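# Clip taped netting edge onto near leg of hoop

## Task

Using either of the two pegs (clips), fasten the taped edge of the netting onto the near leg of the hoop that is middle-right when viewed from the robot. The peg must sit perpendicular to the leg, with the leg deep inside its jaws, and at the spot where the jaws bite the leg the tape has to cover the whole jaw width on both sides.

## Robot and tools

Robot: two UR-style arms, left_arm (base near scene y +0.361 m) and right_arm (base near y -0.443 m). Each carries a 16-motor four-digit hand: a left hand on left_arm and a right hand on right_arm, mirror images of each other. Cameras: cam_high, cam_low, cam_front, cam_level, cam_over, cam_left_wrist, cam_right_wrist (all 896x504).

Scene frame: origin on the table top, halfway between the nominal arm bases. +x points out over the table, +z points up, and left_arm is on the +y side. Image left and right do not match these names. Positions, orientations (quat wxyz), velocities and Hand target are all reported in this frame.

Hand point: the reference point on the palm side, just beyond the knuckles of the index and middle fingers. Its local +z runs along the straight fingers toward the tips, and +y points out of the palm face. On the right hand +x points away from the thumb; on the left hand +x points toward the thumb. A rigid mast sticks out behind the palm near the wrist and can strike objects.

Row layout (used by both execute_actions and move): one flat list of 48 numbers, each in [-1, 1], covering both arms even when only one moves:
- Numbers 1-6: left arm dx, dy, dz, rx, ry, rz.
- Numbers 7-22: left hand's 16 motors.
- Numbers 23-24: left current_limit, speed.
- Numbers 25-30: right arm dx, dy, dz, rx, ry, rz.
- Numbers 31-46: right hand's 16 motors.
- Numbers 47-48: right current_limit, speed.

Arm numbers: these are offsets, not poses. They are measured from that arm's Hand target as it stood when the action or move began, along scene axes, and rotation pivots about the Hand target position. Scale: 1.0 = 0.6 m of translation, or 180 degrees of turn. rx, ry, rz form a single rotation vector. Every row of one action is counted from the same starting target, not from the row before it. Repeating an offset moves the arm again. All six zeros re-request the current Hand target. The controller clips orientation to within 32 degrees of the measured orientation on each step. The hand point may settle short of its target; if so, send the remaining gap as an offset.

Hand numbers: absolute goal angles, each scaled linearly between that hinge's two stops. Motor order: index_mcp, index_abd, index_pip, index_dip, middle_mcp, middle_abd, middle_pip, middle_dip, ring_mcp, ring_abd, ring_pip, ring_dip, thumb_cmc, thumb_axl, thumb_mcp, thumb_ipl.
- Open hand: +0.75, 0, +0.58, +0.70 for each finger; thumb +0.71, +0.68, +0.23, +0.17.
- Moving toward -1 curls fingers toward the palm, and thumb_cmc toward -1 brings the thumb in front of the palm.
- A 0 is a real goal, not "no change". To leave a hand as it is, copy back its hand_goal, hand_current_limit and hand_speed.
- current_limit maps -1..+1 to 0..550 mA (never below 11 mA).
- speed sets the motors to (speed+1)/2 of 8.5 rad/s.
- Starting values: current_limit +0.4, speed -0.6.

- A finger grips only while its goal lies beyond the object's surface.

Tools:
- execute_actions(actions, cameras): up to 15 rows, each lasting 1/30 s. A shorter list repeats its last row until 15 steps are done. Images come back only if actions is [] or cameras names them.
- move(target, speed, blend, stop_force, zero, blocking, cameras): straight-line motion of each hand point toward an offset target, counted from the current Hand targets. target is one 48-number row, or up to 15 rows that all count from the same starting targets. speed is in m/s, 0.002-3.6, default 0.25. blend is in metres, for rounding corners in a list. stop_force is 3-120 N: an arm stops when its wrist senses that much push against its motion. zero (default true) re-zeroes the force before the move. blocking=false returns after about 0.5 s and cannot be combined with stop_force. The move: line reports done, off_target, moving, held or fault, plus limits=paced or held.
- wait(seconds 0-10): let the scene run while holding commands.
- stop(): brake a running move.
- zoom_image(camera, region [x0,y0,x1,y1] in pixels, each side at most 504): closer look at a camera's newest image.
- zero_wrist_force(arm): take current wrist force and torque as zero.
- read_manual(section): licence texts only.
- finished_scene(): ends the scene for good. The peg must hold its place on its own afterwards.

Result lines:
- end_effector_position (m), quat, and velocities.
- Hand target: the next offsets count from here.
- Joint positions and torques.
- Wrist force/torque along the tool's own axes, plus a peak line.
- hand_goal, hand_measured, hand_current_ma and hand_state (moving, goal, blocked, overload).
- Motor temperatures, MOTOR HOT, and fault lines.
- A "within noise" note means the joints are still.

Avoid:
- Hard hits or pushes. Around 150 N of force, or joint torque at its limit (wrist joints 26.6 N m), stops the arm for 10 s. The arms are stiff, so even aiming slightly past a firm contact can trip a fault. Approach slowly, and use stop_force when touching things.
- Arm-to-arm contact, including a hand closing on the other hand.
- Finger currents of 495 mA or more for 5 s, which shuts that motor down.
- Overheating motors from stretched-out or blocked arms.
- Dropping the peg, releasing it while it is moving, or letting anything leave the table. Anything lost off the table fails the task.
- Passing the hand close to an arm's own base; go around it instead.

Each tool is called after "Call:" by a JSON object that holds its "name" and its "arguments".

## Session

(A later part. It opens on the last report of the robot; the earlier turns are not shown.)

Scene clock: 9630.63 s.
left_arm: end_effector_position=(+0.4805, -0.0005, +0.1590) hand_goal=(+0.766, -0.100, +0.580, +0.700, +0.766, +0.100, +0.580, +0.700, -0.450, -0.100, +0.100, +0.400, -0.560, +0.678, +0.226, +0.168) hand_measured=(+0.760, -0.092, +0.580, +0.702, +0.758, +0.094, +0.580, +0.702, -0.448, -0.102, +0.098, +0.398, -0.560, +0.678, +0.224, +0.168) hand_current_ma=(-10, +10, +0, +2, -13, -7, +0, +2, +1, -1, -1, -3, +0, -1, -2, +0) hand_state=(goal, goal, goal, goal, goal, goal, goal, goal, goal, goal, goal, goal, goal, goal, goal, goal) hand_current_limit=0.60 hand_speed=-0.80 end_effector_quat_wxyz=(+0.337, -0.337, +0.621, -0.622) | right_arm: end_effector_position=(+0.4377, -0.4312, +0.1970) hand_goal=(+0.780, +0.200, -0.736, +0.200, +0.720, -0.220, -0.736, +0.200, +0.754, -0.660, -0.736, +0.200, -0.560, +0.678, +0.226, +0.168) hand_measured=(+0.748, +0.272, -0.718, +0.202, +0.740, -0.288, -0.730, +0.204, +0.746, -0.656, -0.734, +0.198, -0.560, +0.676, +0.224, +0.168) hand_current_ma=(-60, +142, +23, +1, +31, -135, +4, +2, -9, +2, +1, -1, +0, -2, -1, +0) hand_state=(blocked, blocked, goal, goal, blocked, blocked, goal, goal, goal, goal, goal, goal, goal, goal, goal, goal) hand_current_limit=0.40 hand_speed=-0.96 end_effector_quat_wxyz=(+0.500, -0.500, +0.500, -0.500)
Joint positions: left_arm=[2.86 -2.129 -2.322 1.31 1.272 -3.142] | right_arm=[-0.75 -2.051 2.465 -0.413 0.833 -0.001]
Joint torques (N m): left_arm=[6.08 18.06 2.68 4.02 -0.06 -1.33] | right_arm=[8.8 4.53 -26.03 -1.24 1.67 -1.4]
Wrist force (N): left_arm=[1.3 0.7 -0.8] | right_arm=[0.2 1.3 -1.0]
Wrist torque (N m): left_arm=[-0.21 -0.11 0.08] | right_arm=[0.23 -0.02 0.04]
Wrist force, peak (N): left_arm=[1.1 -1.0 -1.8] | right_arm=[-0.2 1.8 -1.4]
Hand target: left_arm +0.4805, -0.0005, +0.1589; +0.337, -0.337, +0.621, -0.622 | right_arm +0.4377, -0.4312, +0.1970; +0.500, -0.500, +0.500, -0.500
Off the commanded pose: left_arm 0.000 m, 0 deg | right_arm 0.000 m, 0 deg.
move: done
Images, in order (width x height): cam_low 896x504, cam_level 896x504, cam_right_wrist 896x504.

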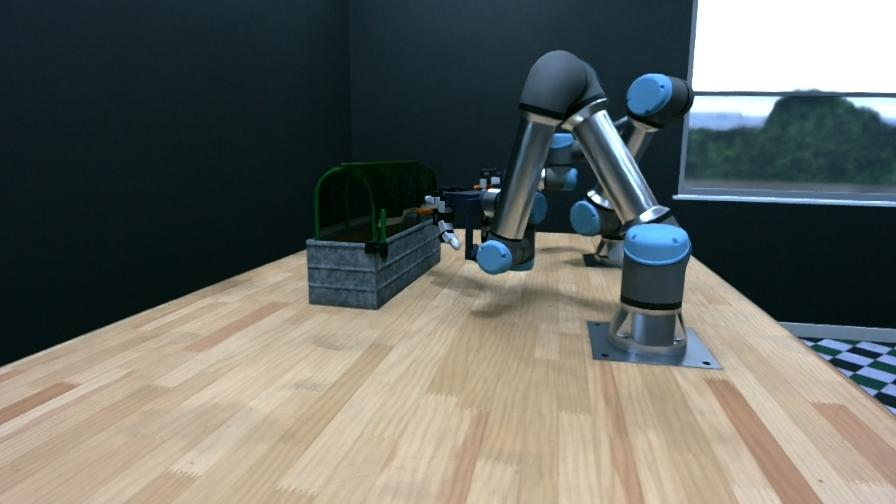

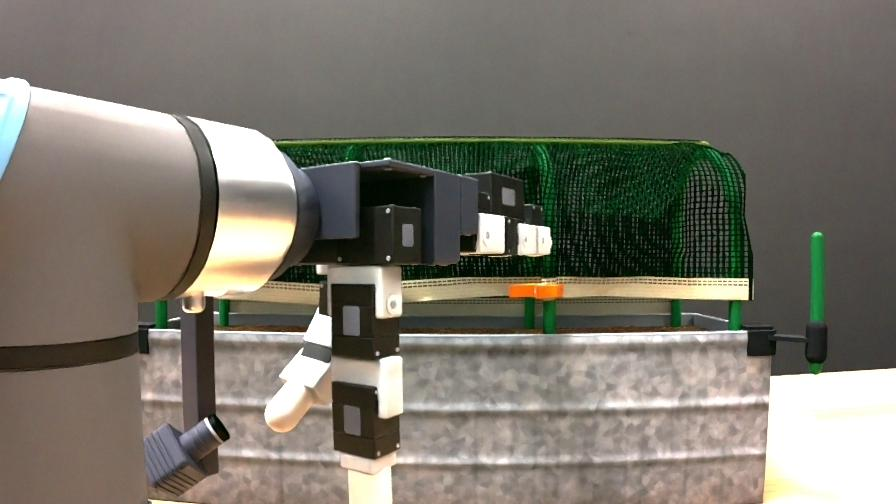

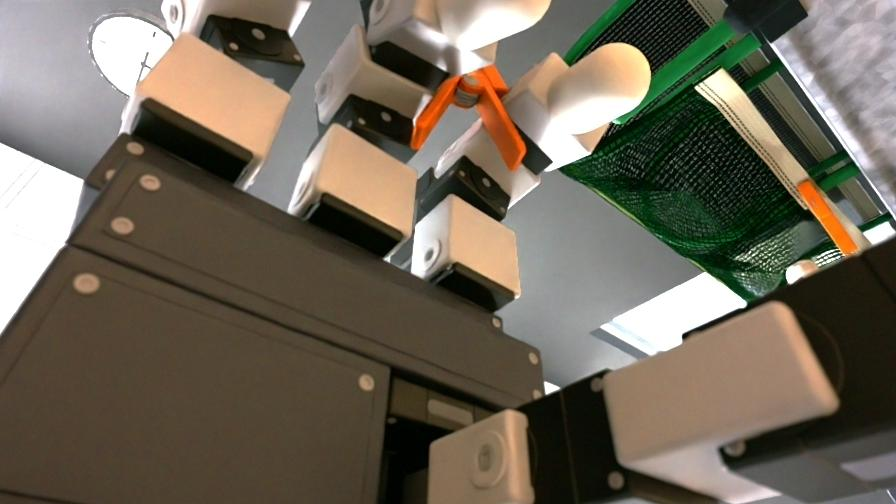

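Call:
{"name": "move", "arguments": {"target": [[0,0,0.06,0,0,0,0.765,-0.10,0.58,0.70,0.765,0.10,0.58,0.70,-0.45,-0.1,0.1,0.4,-0.56,0.678,0.226,0.168,0.6,-0.8,0,0,0,0,0,0,0.78,0.20,-0.737,0.2,0.72,-0.22,-0.737,0.2,0.754,-0.66,-0.737,0.2,-0.56,0.678,0.226,0.168,0.4,-0.96],[0.0,0.25,0.06,0,0,0.1,0.765,-0.10,0.58,0.70,0.765,0.10,0.58,0.70,-0.45,-0.1,0.1,0.4,-0.56,0.678,0.226,0.168,0.6,-0.8,0,0,0,0,0,0,0.78,0.20,-0.737,0.2,0.72,-0.22,-0.737,0.2,0.754,-0.66,-0.737,0.2,-0.56,0.678,0.226,0.168,0.4,-0.96]], "speed": [0.04,0.1], "blend": [0.01,0], "cameras": ["cam_over","cam_low","cam_right_wrist","cam_level","cam_front"]}}

Call:
{"name": "zoom_image", "arguments": {"camera": "cam_over", "region": [500, 275, 570, 345]}}

Call:
{"name": "zoom_image", "arguments": {"camera": "cam_low", "region": [400, 195, 450, 235]}}

Call:
{"name": "zoom_image", "arguments": {"camera": "cam_level", "region": [505, 260, 585, 320]}}

Call:
{"name": "zoom_image", "arguments": {"camera": "cam_front", "region": [475, 250, 535, 310]}}

Call:
{"name": "zoom_image", "arguments": {"camera": "cam_right_wrist", "region": [770, 140, 896, 280]}}

Scene clock: 9669.90 s.
left_arm: end_effector_position=(+0.4805, +0.1494, +0.1950) hand_goal=(+0.766, -0.100, +0.580, +0.700, +0.766, +0.100, +0.580, +0.700, -0.450, -0.100, +0.100, +0.400, -0.560, +0.678, +0.226, +0.168) hand_measured=(+0.758, -0.092, +0.580, +0.702, +0.758, +0.094, +0.580, +0.702, -0.448, -0.102, +0.098, +0.398, -0.560, +0.678, +0.224, +0.168) hand_current_ma=(-11, +10, +0, +2, -14, -7, +0, +2, +1, -1, -1, -3, +0, -1, -2, +0) hand_state=(goal, goal, goal, goal, goal, goal, goal, goal, goal, goal, goal, goal, goal, goal, goal, goal) hand_current_limit=0.60 hand_speed=-0.80 end_effector_quat_wxyz=(+0.431, -0.430, +0.561, -0.561) | right_arm: end_effector_position=(+0.4377, -0.4312, +0.1970) hand_goal=(+0.780, +0.200, -0.736, +0.200, +0.720, -0.220, -0.736, +0.200, +0.754, -0.660, -0.736, +0.200, -0.560, +0.678, +0.226, +0.168) hand_measured=(+0.748, +0.272, -0.718, +0.202, +0.740, -0.288, -0.730, +0.204, +0.746, -0.656, -0.734, +0.198, -0.560, +0.676, +0.224, +0.168) hand_current_ma=(-60, +142, +23, +1, +31, -135, +4, +2, -9, +2, +1, -1, +0, -2, -1, +0) hand_state=(blocked, blocked, goal, goal, blocked, blocked, goal, goal, goal, goal, goal, goal, goal, goal, goal, goal) hand_current_limit=0.40 hand_speed=-0.96 end_effector_quat_wxyz=(+0.500, -0.500, +0.500, -0.500)
Joint positions: left_arm=[3.15 -1.925 -2.549 1.333 1.296 -3.141] | right_arm=[-0.75 -2.051 2.465 -0.413 0.833 -0.001]
Joint torques (N m): left_arm=[-1.07 9.9 12.73 -0.27 1.05 0.54] | right_arm=[10.57 5.17 -26.98 -1.24 1.48 -1.39]
Wrist force (N): left_arm=[1.2 0.6 -1.0] | right_arm=[-0.3 1.0 -1.2]
Wrist torque (N m): left_arm=[-0.23 -0.14 0.04] | right_arm=[0.20 0.05 -0.01]
Wrist force, peak (N): left_arm=[1.0 1.7 -0.8] | right_arm=[-0.1 1.5 -1.4]
Hand target: left_arm +0.4805, +0.1495, +0.1949; +0.431, -0.430, +0.561, -0.561 | right_arm +0.4377, -0.4312, +0.1970; +0.500, -0.500, +0.500, -0.500
Off the commanded pose: left_arm 0.000 m, 0 deg | right_arm 0.000 m, 0 deg.
move: done
Images, in order (width x height): cam_low 896x504, cam_front 896x504, cam_level 896x504, cam_over 896x504, cam_right_wrist 896x504.

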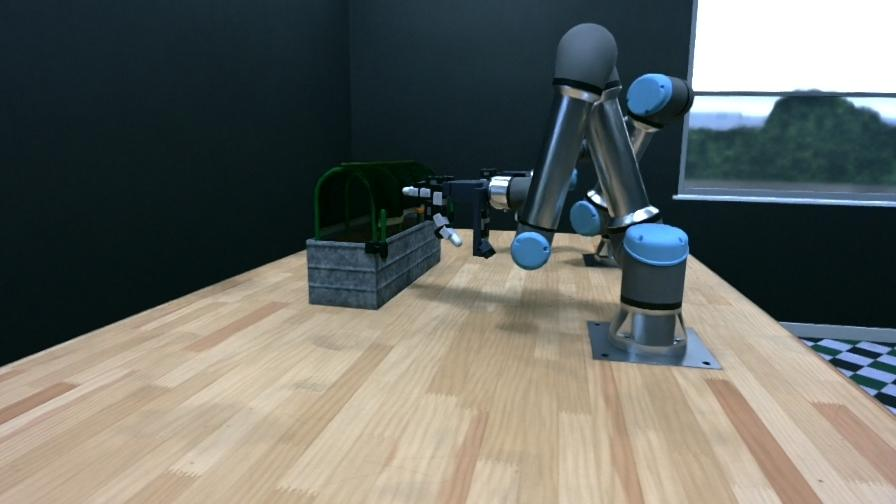

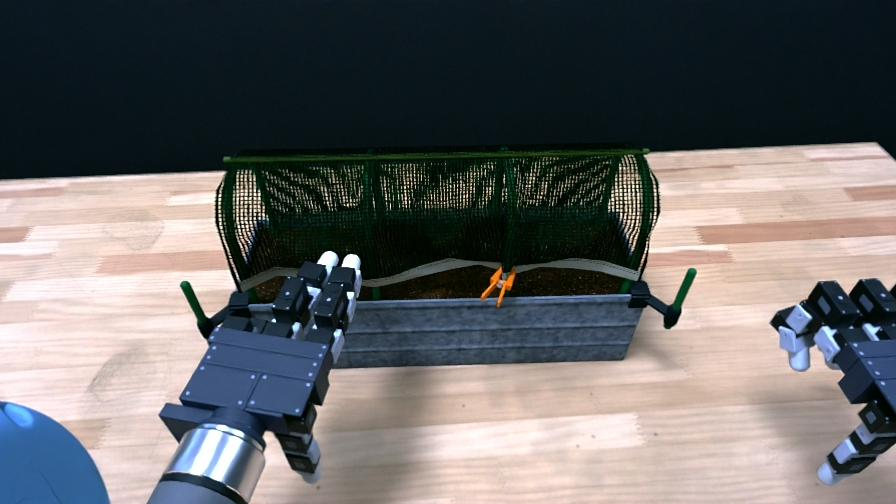

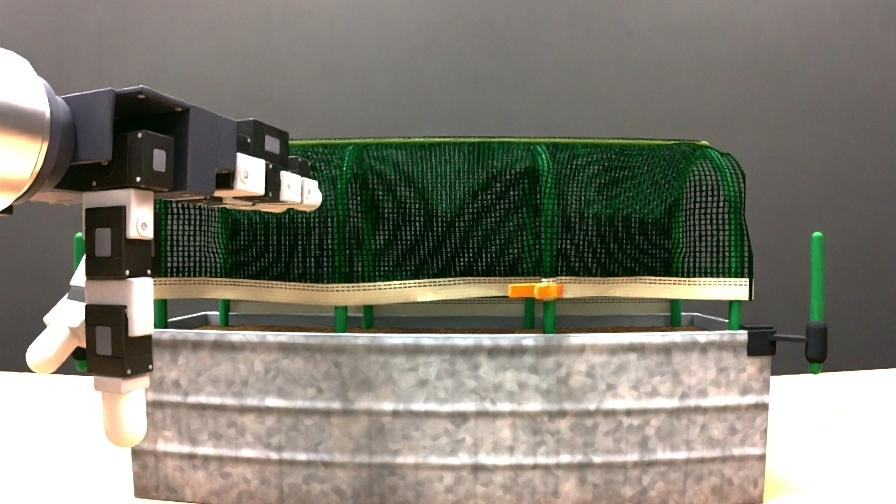

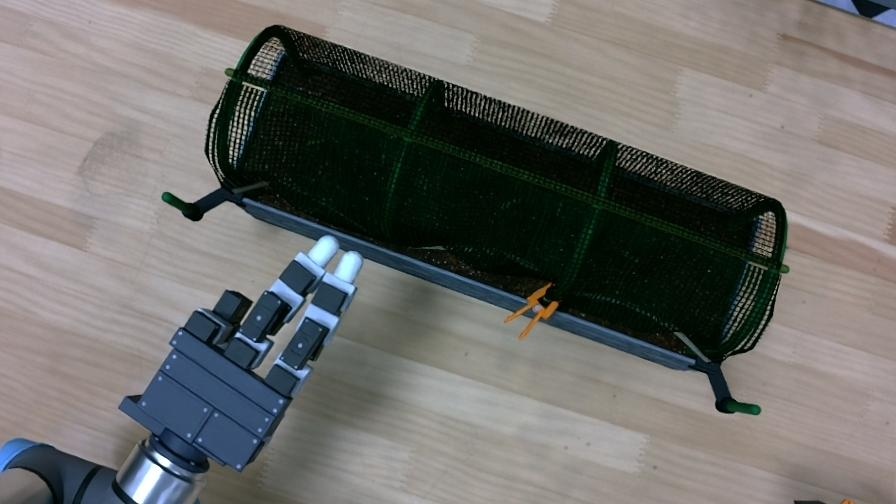

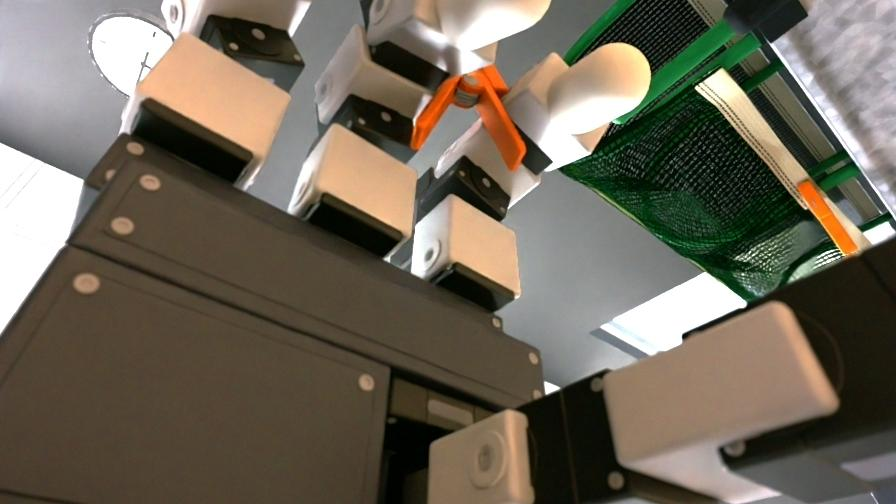

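Scaled by 7.200.

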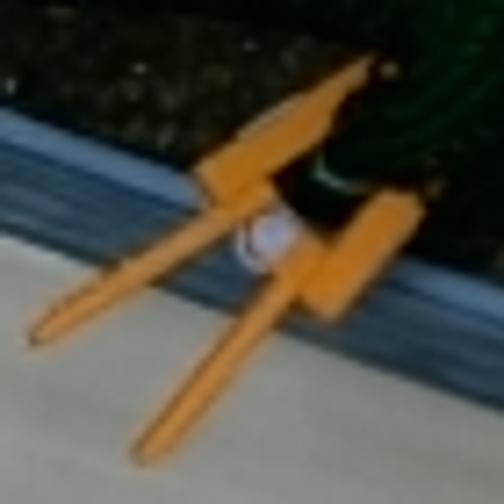

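Scaled by 10.080.

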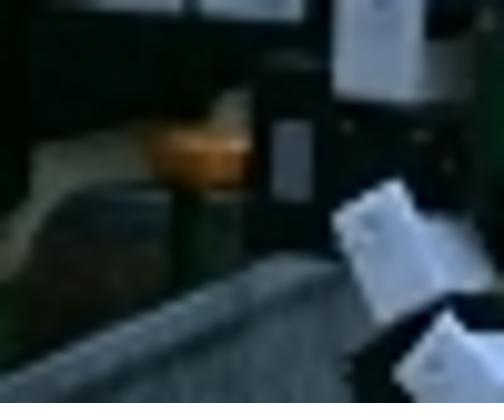

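Scaled by 6.300.

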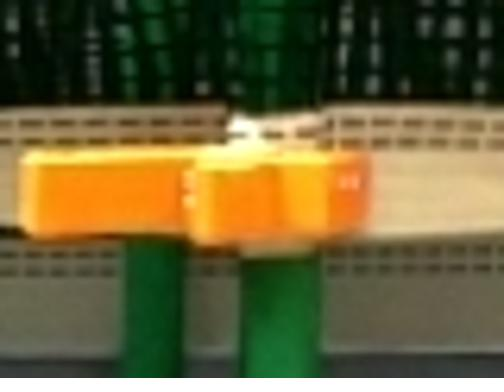

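Scaled by 8.400.

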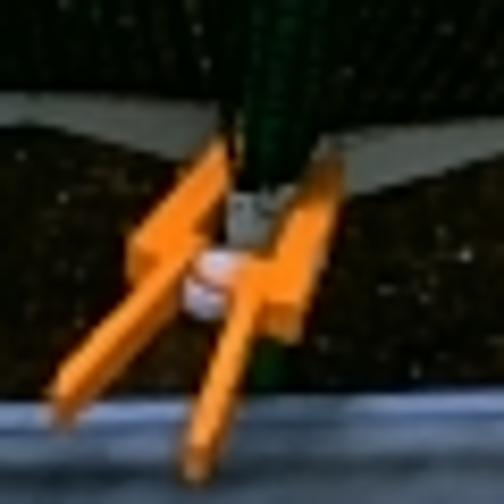

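Scaled by 3.600.

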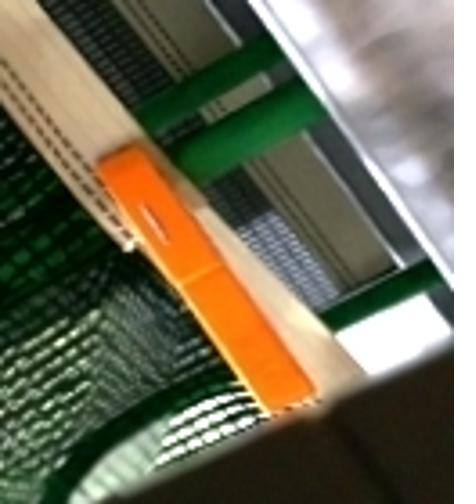

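Call:
{"name": "zoom_image", "arguments": {"camera": "cam_front", "region": [485, 262, 521, 298]}}

Call:
{"name": "zoom_image", "arguments": {"camera": "cam_over", "region": [525, 278, 565, 318]}}

Call:
{"name": "zoom_image", "arguments": {"camera": "cam_right_wrist", "region": [400, 50, 540, 190]}}

Scaled by 14.000.

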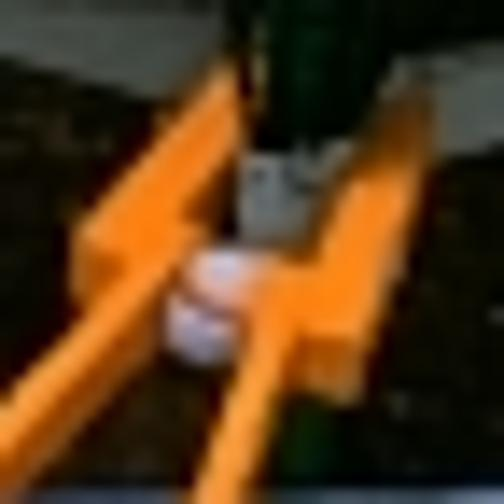

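Scaled by 12.600.

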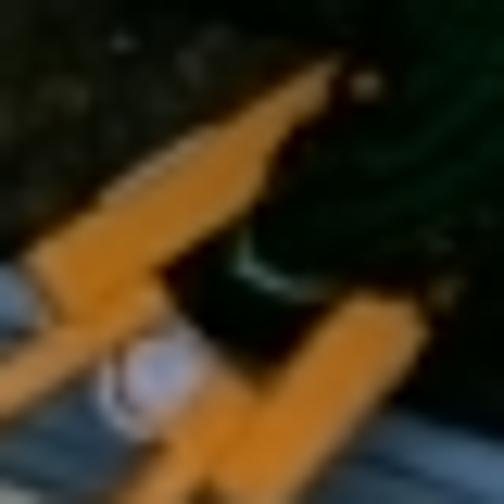

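Scaled by 3.600.

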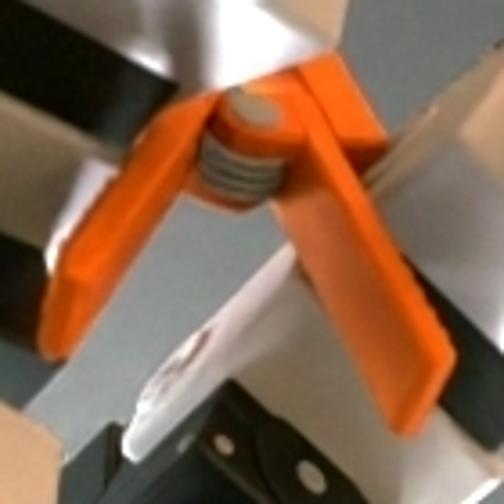

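Call:
{"name": "move", "arguments": {"target": [-0.1008,-0.1992,0.075,0,0,-0.1,-0.48,0,0.58,0.70,-0.48,0,0.58,0.70,-0.45,-0.1,0.1,0.4,-0.56,0.678,0.226,0.168,0.6,-0.6,0,0,0,0,0,0,0.78,0.20,-0.737,0.2,0.72,-0.22,-0.737,0.2,0.754,-0.66,-0.737,0.2,-0.56,0.678,0.226,0.168,0.4,-0.96], "speed": 0.1, "cameras": ["cam_over","cam_level"]}}

Scene clock: 9991.10 s.
left_arm: end_effector_position=(+0.4200, +0.0299, +0.2400) hand_goal=(-0.480, +0.000, +0.580, +0.700, -0.480, +0.000, +0.580, +0.700, -0.450, -0.100, +0.100, +0.400, -0.560, +0.678, +0.226, +0.168) hand_measured=(-0.480, -0.002, +0.580, +0.702, -0.480, +0.002, +0.580, +0.702, -0.448, -0.102, +0.098, +0.398, -0.560, +0.678, +0.224, +0.168) hand_current_ma=(+1, -3, +0, +2, +1, +2, +0, +2, +1, -1, -1, -3, +0, -1, -2, +0) hand_state=(goal, goal, goal, goal, goal, goal, goal, goal, goal, goal, goal, goal, goal, goal, goal, goal) hand_current_limit=0.60 hand_speed=-0.60 end_effector_quat_wxyz=(+0.337, -0.337, +0.621, -0.622) | right_arm: end_effector_position=(+0.4377, -0.4312, +0.1970) hand_goal=(+0.780, +0.200, -0.736, +0.200, +0.720, -0.220, -0.736, +0.200, +0.754, -0.660, -0.736, +0.200, -0.560, +0.678, +0.226, +0.168) hand_measured=(+0.748, +0.272, -0.718, +0.202, +0.740, -0.288, -0.730, +0.204, +0.746, -0.656, -0.734, +0.198, -0.560, +0.676, +0.224, +0.168) hand_current_ma=(-60, +142, +23, +1, +31, -135, +4, +2, -9, +2, +1, -1, +0, -2, -1, +0) hand_state=(blocked, blocked, goal, goal, blocked, blocked, goal, goal, goal, goal, goal, goal, goal, goal, goal, goal) hand_current_limit=0.40 hand_speed=-0.96 end_effector_quat_wxyz=(+0.500, -0.500, +0.500, -0.500)
Joint positions: left_arm=[2.91 -1.771 -2.495 1.126 1.222 -3.142] | right_arm=[-0.75 -2.051 2.465 -0.413 0.833 -0.001]
Joint torques (N m): left_arm=[11.55 6.45 4.14 4.03 1.31 -1.06] | right_arm=[9.89 4.38 -24.49 -1.23 1.74 -1.4]
Wrist force (N): left_arm=[0.7 0.5 -0.7] | right_arm=[-0.1 1.3 -1.1]
Wrist torque (N m): left_arm=[-0.12 -0.04 0.03] | right_arm=[0.23 0.03 0.01]
Wrist force, peak (N): left_arm=[1.1 0.9 -1.2] | right_arm=[-0.2 1.6 -1.5]
Hand target: left_arm +0.4201, +0.0299, +0.2399; +0.337, -0.337, +0.621, -0.622 | right_arm +0.4377, -0.4312, +0.1970; +0.500, -0.500, +0.500, -0.500
Off the commanded pose: left_arm 0.000 m, 0 deg | right_arm 0.000 m, 0 deg.
move: done
Images, in order (width x height): cam_level 896x504, cam_over 896x504.

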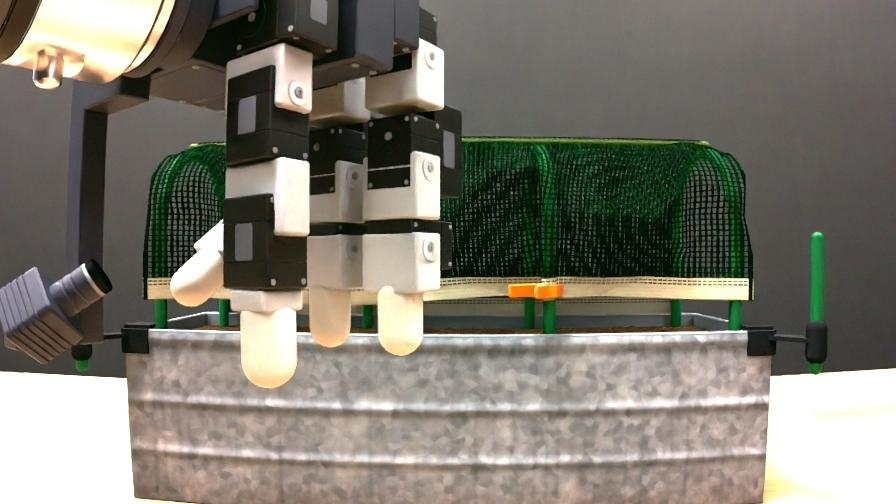

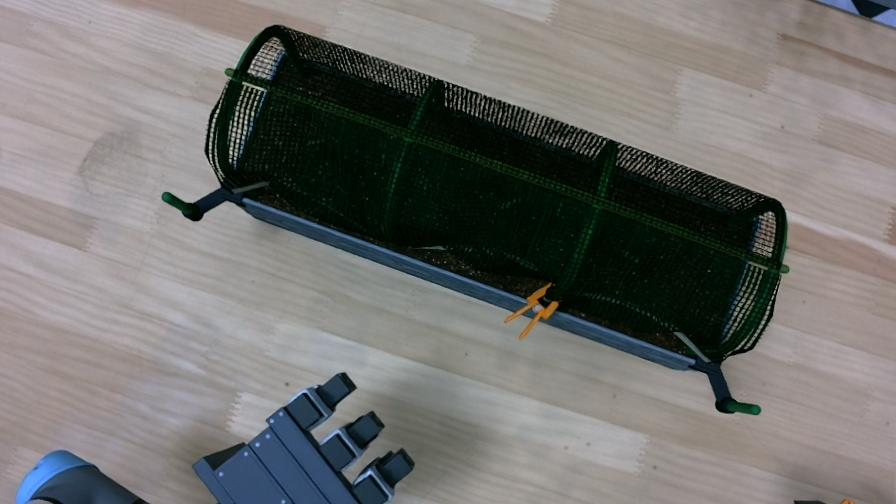

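Call:
{"name": "move", "arguments": {"target": [-0.0343,-0.121,-0.0667,0.2715,0.42,0,-0.48,0,0.58,0.70,-0.48,0,0.58,0.70,-0.45,-0.1,0.1,0.4,-0.56,0.678,0.226,0.168,0.6,-0.6,0,0,0,0,0,0,0.78,0.20,-0.737,0.2,0.72,-0.22,-0.737,0.2,0.754,-0.66,-0.737,0.2,-0.56,0.678,0.226,0.168,0.4,-0.96], "speed": 0.15, "cameras": ["cam_over","cam_level","cam_low","cam_front"]}}

Scene clock: 10009.30 s.
left_arm: end_effector_position=(+0.3994, -0.0427, +0.1998) hand_goal=(-0.480, +0.000, +0.580, +0.700, -0.480, +0.000, +0.580, +0.700, -0.450, -0.100, +0.100, +0.400, -0.560, +0.678, +0.226, +0.168) hand_measured=(-0.474, -0.002, +0.580, +0.702, -0.472, +0.002, +0.580, +0.702, -0.444, -0.102, +0.100, +0.398, -0.560, +0.678, +0.224, +0.168) hand_current_ma=(+11, -3, +0, +2, +14, +2, +0, +2, +10, -1, +0, -3, +0, -1, -4, +0) hand_state=(goal, goal, goal, goal, goal, goal, goal, goal, goal, goal, goal, goal, goal, goal, goal, goal) hand_current_limit=0.60 hand_speed=-0.60 end_effector_quat_wxyz=(-0.001, -0.478, +0.878, -0.001) | right_arm: end_effector_position=(+0.4377, -0.4312, +0.1970) hand_goal=(+0.780, +0.200, -0.736, +0.200, +0.720, -0.220, -0.736, +0.200, +0.754, -0.660, -0.736, +0.200, -0.560, +0.678, +0.226, +0.168) hand_measured=(+0.748, +0.272, -0.718, +0.202, +0.740, -0.288, -0.730, +0.204, +0.746, -0.656, -0.734, +0.198, -0.560, +0.676, +0.224, +0.168) hand_current_ma=(-60, +142, +23, +1, +31, -135, +4, +2, -9, +2, +1, -1, +0, -2, -1, +0) hand_state=(blocked, blocked, goal, goal, blocked, blocked, goal, goal, goal, goal, goal, goal, goal, goal, goal, goal) hand_current_limit=0.40 hand_speed=-0.96 end_effector_quat_wxyz=(+0.500, -0.500, +0.500, -0.500)
Joint positions: left_arm=[2.599 -1.924 -1.56 -1.228 1.568 -3.106] | right_arm=[-0.75 -2.051 2.465 -0.413 0.833 -0.001]
Joint torques (N m): left_arm=[10.81 53.12 25.43 0.79 -1.1 2.11] | right_arm=[9.13 4.64 -25.11 -1 1.73 -1.46]
Wrist force (N): left_arm=[0.3 0.5 0.8] | right_arm=[-0.3 1.1 -1.4]
Wrist torque (N m): left_arm=[0.17 0.08 0.05] | right_arm=[0.24 0.05 0.00]
Wrist force, peak (N): left_arm=[0.8 1.2 0.7] | right_arm=[0.1 1.6 -1.5]
Hand target: left_arm +0.3995, -0.0427, +0.1999; -0.001, -0.478, +0.878, -0.001 | right_arm +0.4377, -0.4312, +0.1970; +0.500, -0.500, +0.500, -0.500
Off the commanded pose: left_arm 0.000 m, 0 deg | right_arm 0.000 m, 0 deg.
move: done
Images, in order (width x height): cam_low 896x504, cam_front 896x504, cam_level 896x504, cam_over 896x504.

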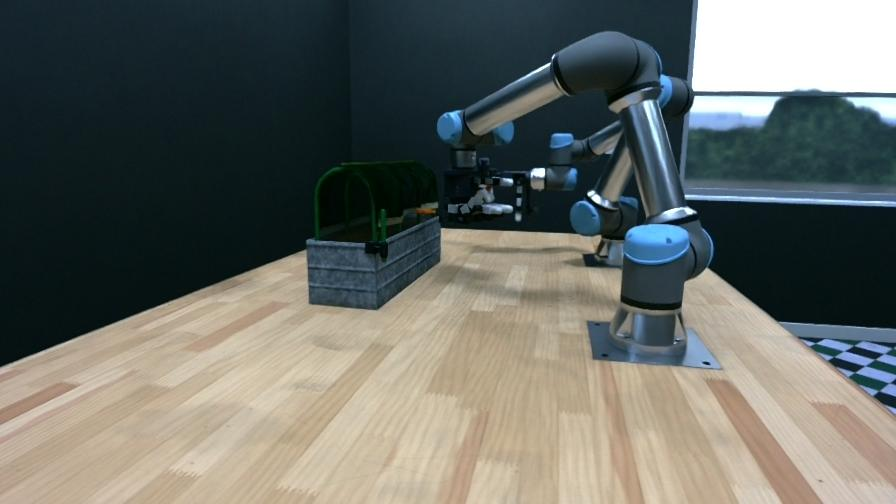

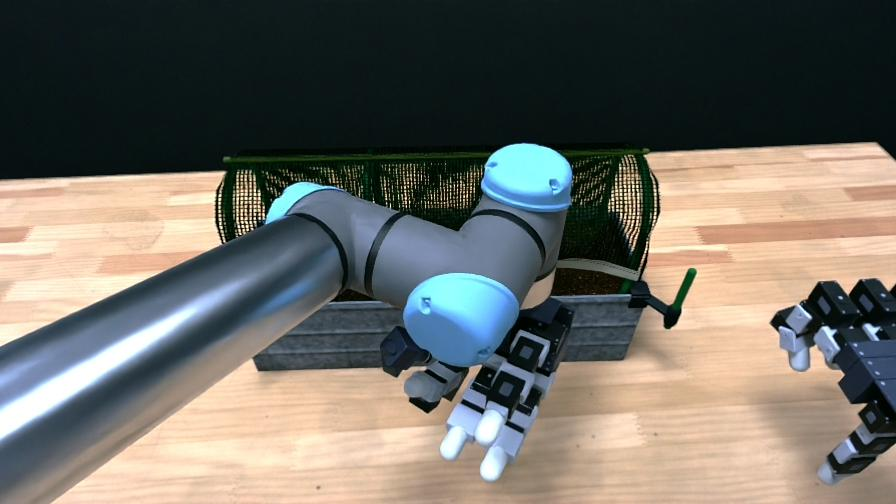

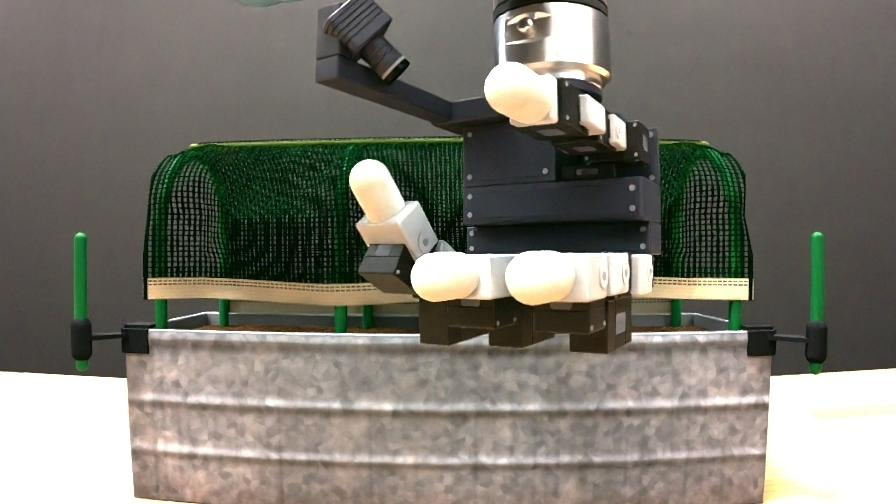

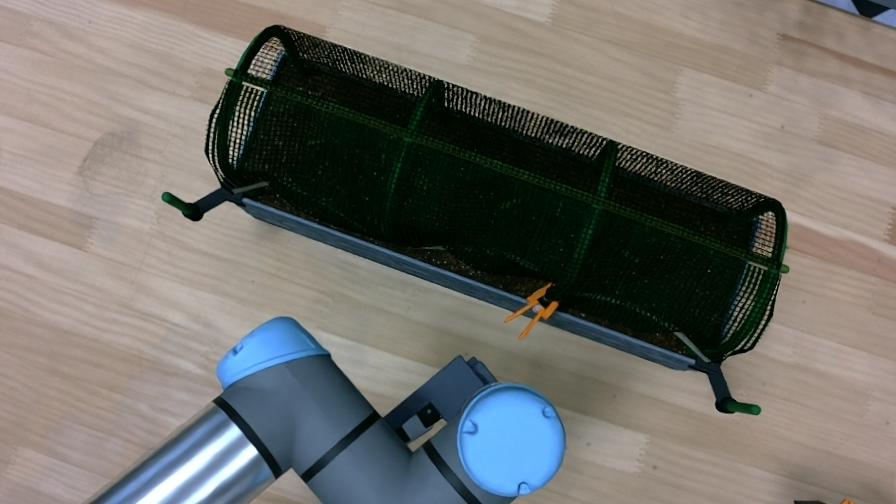

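Call:
{"name": "move", "arguments": {"target": [0.028,-0.0181,-0.0915,0,0,0,-0.48,0,0.58,0.70,-0.48,0,0.58,0.70,-0.45,-0.1,0.1,0.4,-0.56,0.678,0.226,0.168,0.6,-0.6,0,0,0,0,0,0,0.78,0.20,-0.737,0.2,0.72,-0.22,-0.737,0.2,0.754,-0.66,-0.737,0.2,-0.56,0.678,0.226,0.168,0.4,-0.96], "speed": 0.08, "cameras": ["cam_over","cam_level","cam_low","cam_right_wrist"]}}

Call:
{"name": "zoom_image", "arguments": {"camera": "cam_over", "region": [450, 275, 570, 395]}}

Call:
{"name": "zoom_image", "arguments": {"camera": "cam_right_wrist", "region": [730, 130, 896, 280]}}

Call:
{"name": "zoom_image", "arguments": {"camera": "cam_low", "region": [395, 185, 475, 245]}}

Scene clock: 10043.53 s.
left_arm: end_effector_position=(+0.4162, -0.0535, +0.1448) hand_goal=(-0.480, +0.000, +0.580, +0.700, -0.480, +0.000, +0.580, +0.700, -0.450, -0.100, +0.100, +0.400, -0.560, +0.678, +0.226, +0.168) hand_measured=(-0.472, -0.002, +0.580, +0.702, -0.472, +0.002, +0.580, +0.702, -0.442, -0.102, +0.100, +0.398, -0.560, +0.678, +0.224, +0.168) hand_current_ma=(+12, -3, +0, +2, +15, +2, +0, +2, +11, -1, +0, -3, +0, -1, -4, +0) hand_state=(goal, goal, goal, goal, goal, goal, goal, goal, goal, goal, goal, goal, goal, goal, goal, goal) hand_current_limit=0.60 hand_speed=-0.60 end_effector_quat_wxyz=(-0.001, -0.478, +0.878, -0.001) end_effector_velocity=(-0.002, +0.001, +0.000) end_effector_angular_velocity=(+0.003, +0.004, -0.001) | right_arm: end_effector_position=(+0.4377, -0.4312, +0.1970) hand_goal=(+0.780, +0.200, -0.736, +0.200, +0.720, -0.220, -0.736, +0.200, +0.754, -0.660, -0.736, +0.200, -0.560, +0.678, +0.226, +0.168) hand_measured=(+0.748, +0.272, -0.718, +0.202, +0.740, -0.288, -0.730, +0.204, +0.746, -0.656, -0.734, +0.198, -0.560, +0.676, +0.224, +0.168) hand_current_ma=(-60, +142, +23, +1, +31, -135, +4, +2, -9, +2, +1, -1, +0, -2, -1, +0) hand_state=(blocked, blocked, goal, goal, blocked, blocked, goal, goal, goal, goal, goal, goal, goal, goal, goal, goal) hand_current_limit=0.40 hand_speed=-0.96 end_effector_quat_wxyz=(+0.500, -0.500, +0.500, -0.500)
Joint positions: left_arm=[2.598 -2.018 -1.576 -1.119 1.568 -3.107] | right_arm=[-0.75 -2.051 2.465 -0.413 0.833 -0.001]
Joint velocities: left_arm=[0 0.003 -0.002 -0.005 0.001 0.001] | right_arm=[within noise]
Joint torques (N m): left_arm=[-8.29 56.17 29.3 0.01 -1.17 -2.62] | right_arm=[9.49 5.33 -26.02 -1.13 1.53 -1.73]
Wrist force (N): left_arm=[0.4 0.5 0.4] | right_arm=[-0.3 1.3 -0.9]
Wrist torque (N m): left_arm=[0.22 0.07 0.04] | right_arm=[0.22 0.05 -0.01]
Wrist force, peak (N): left_arm=[0.2 0.3 1.7] | right_arm=[0.1 1.7 -1.5]
Hand target: left_arm +0.4163, -0.0535, +0.1450; -0.001, -0.478, +0.878, -0.001 | right_arm +0.4377, -0.4312, +0.1970; +0.500, -0.500, +0.500, -0.500
Off the commanded pose: left_arm 0.000 m, 0 deg | right_arm 0.000 m, 0 deg.
move: done
Images, in order (width x height): cam_low 896x504, cam_level 896x504, cam_over 896x504, cam_right_wrist 896x504.

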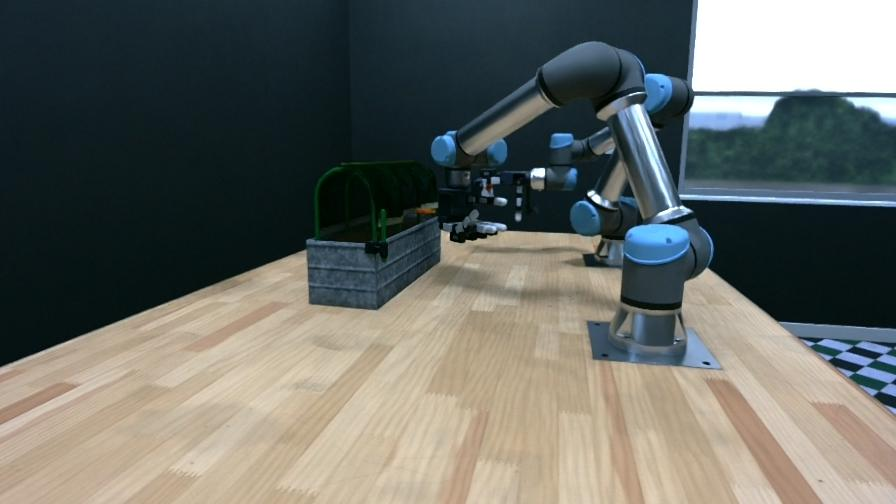

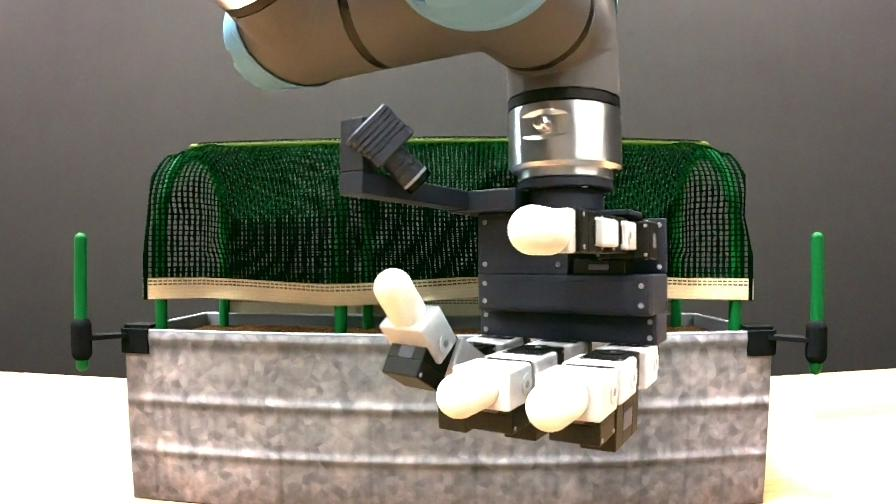

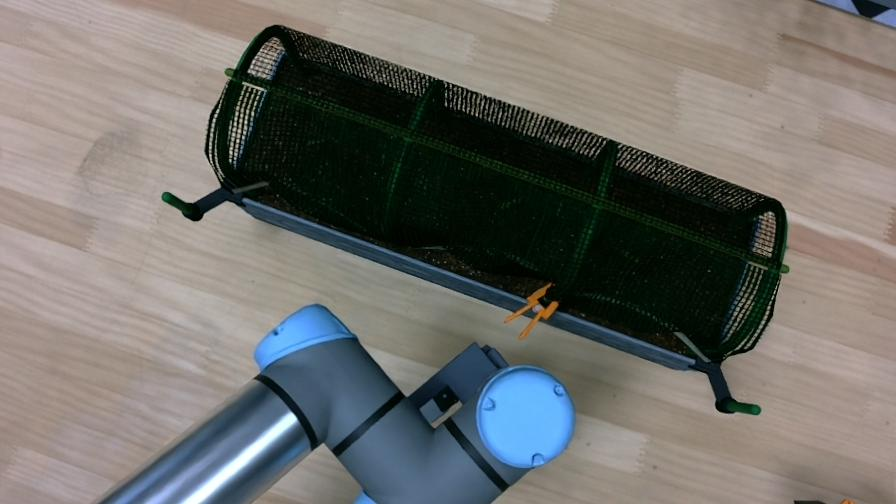

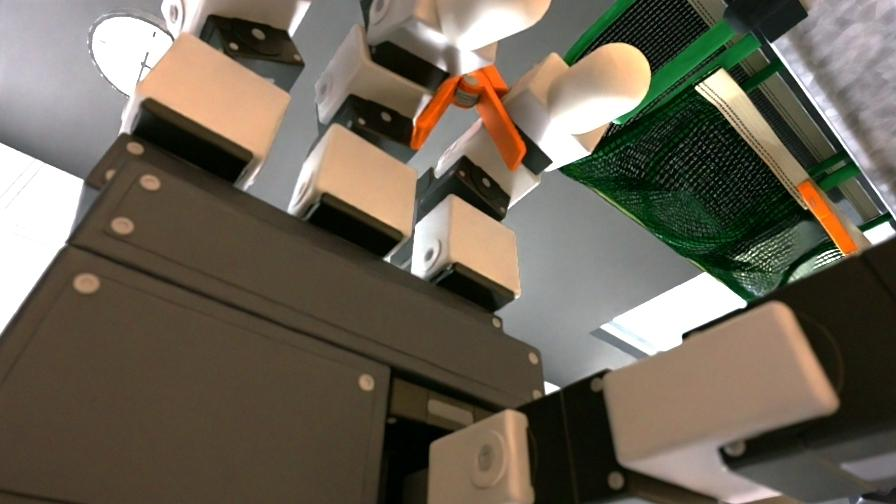

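Scaled by 4.200.

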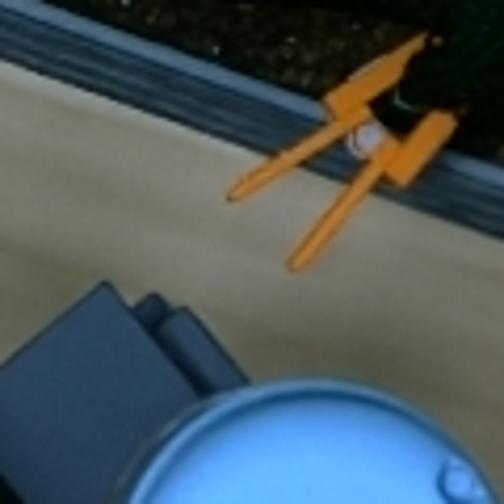

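Scaled by 3.036.

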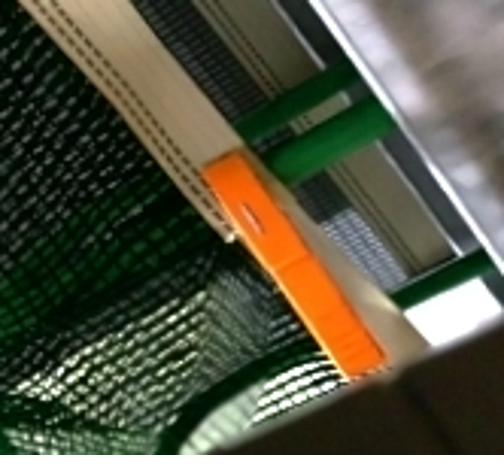

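Scaled by 6.300.

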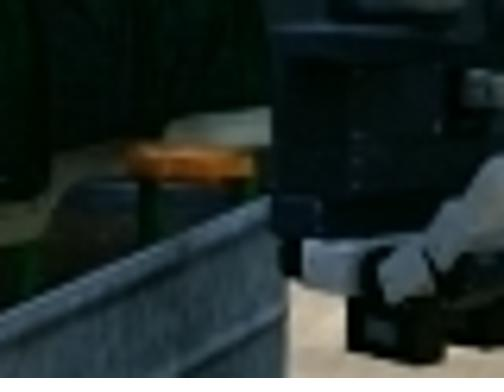

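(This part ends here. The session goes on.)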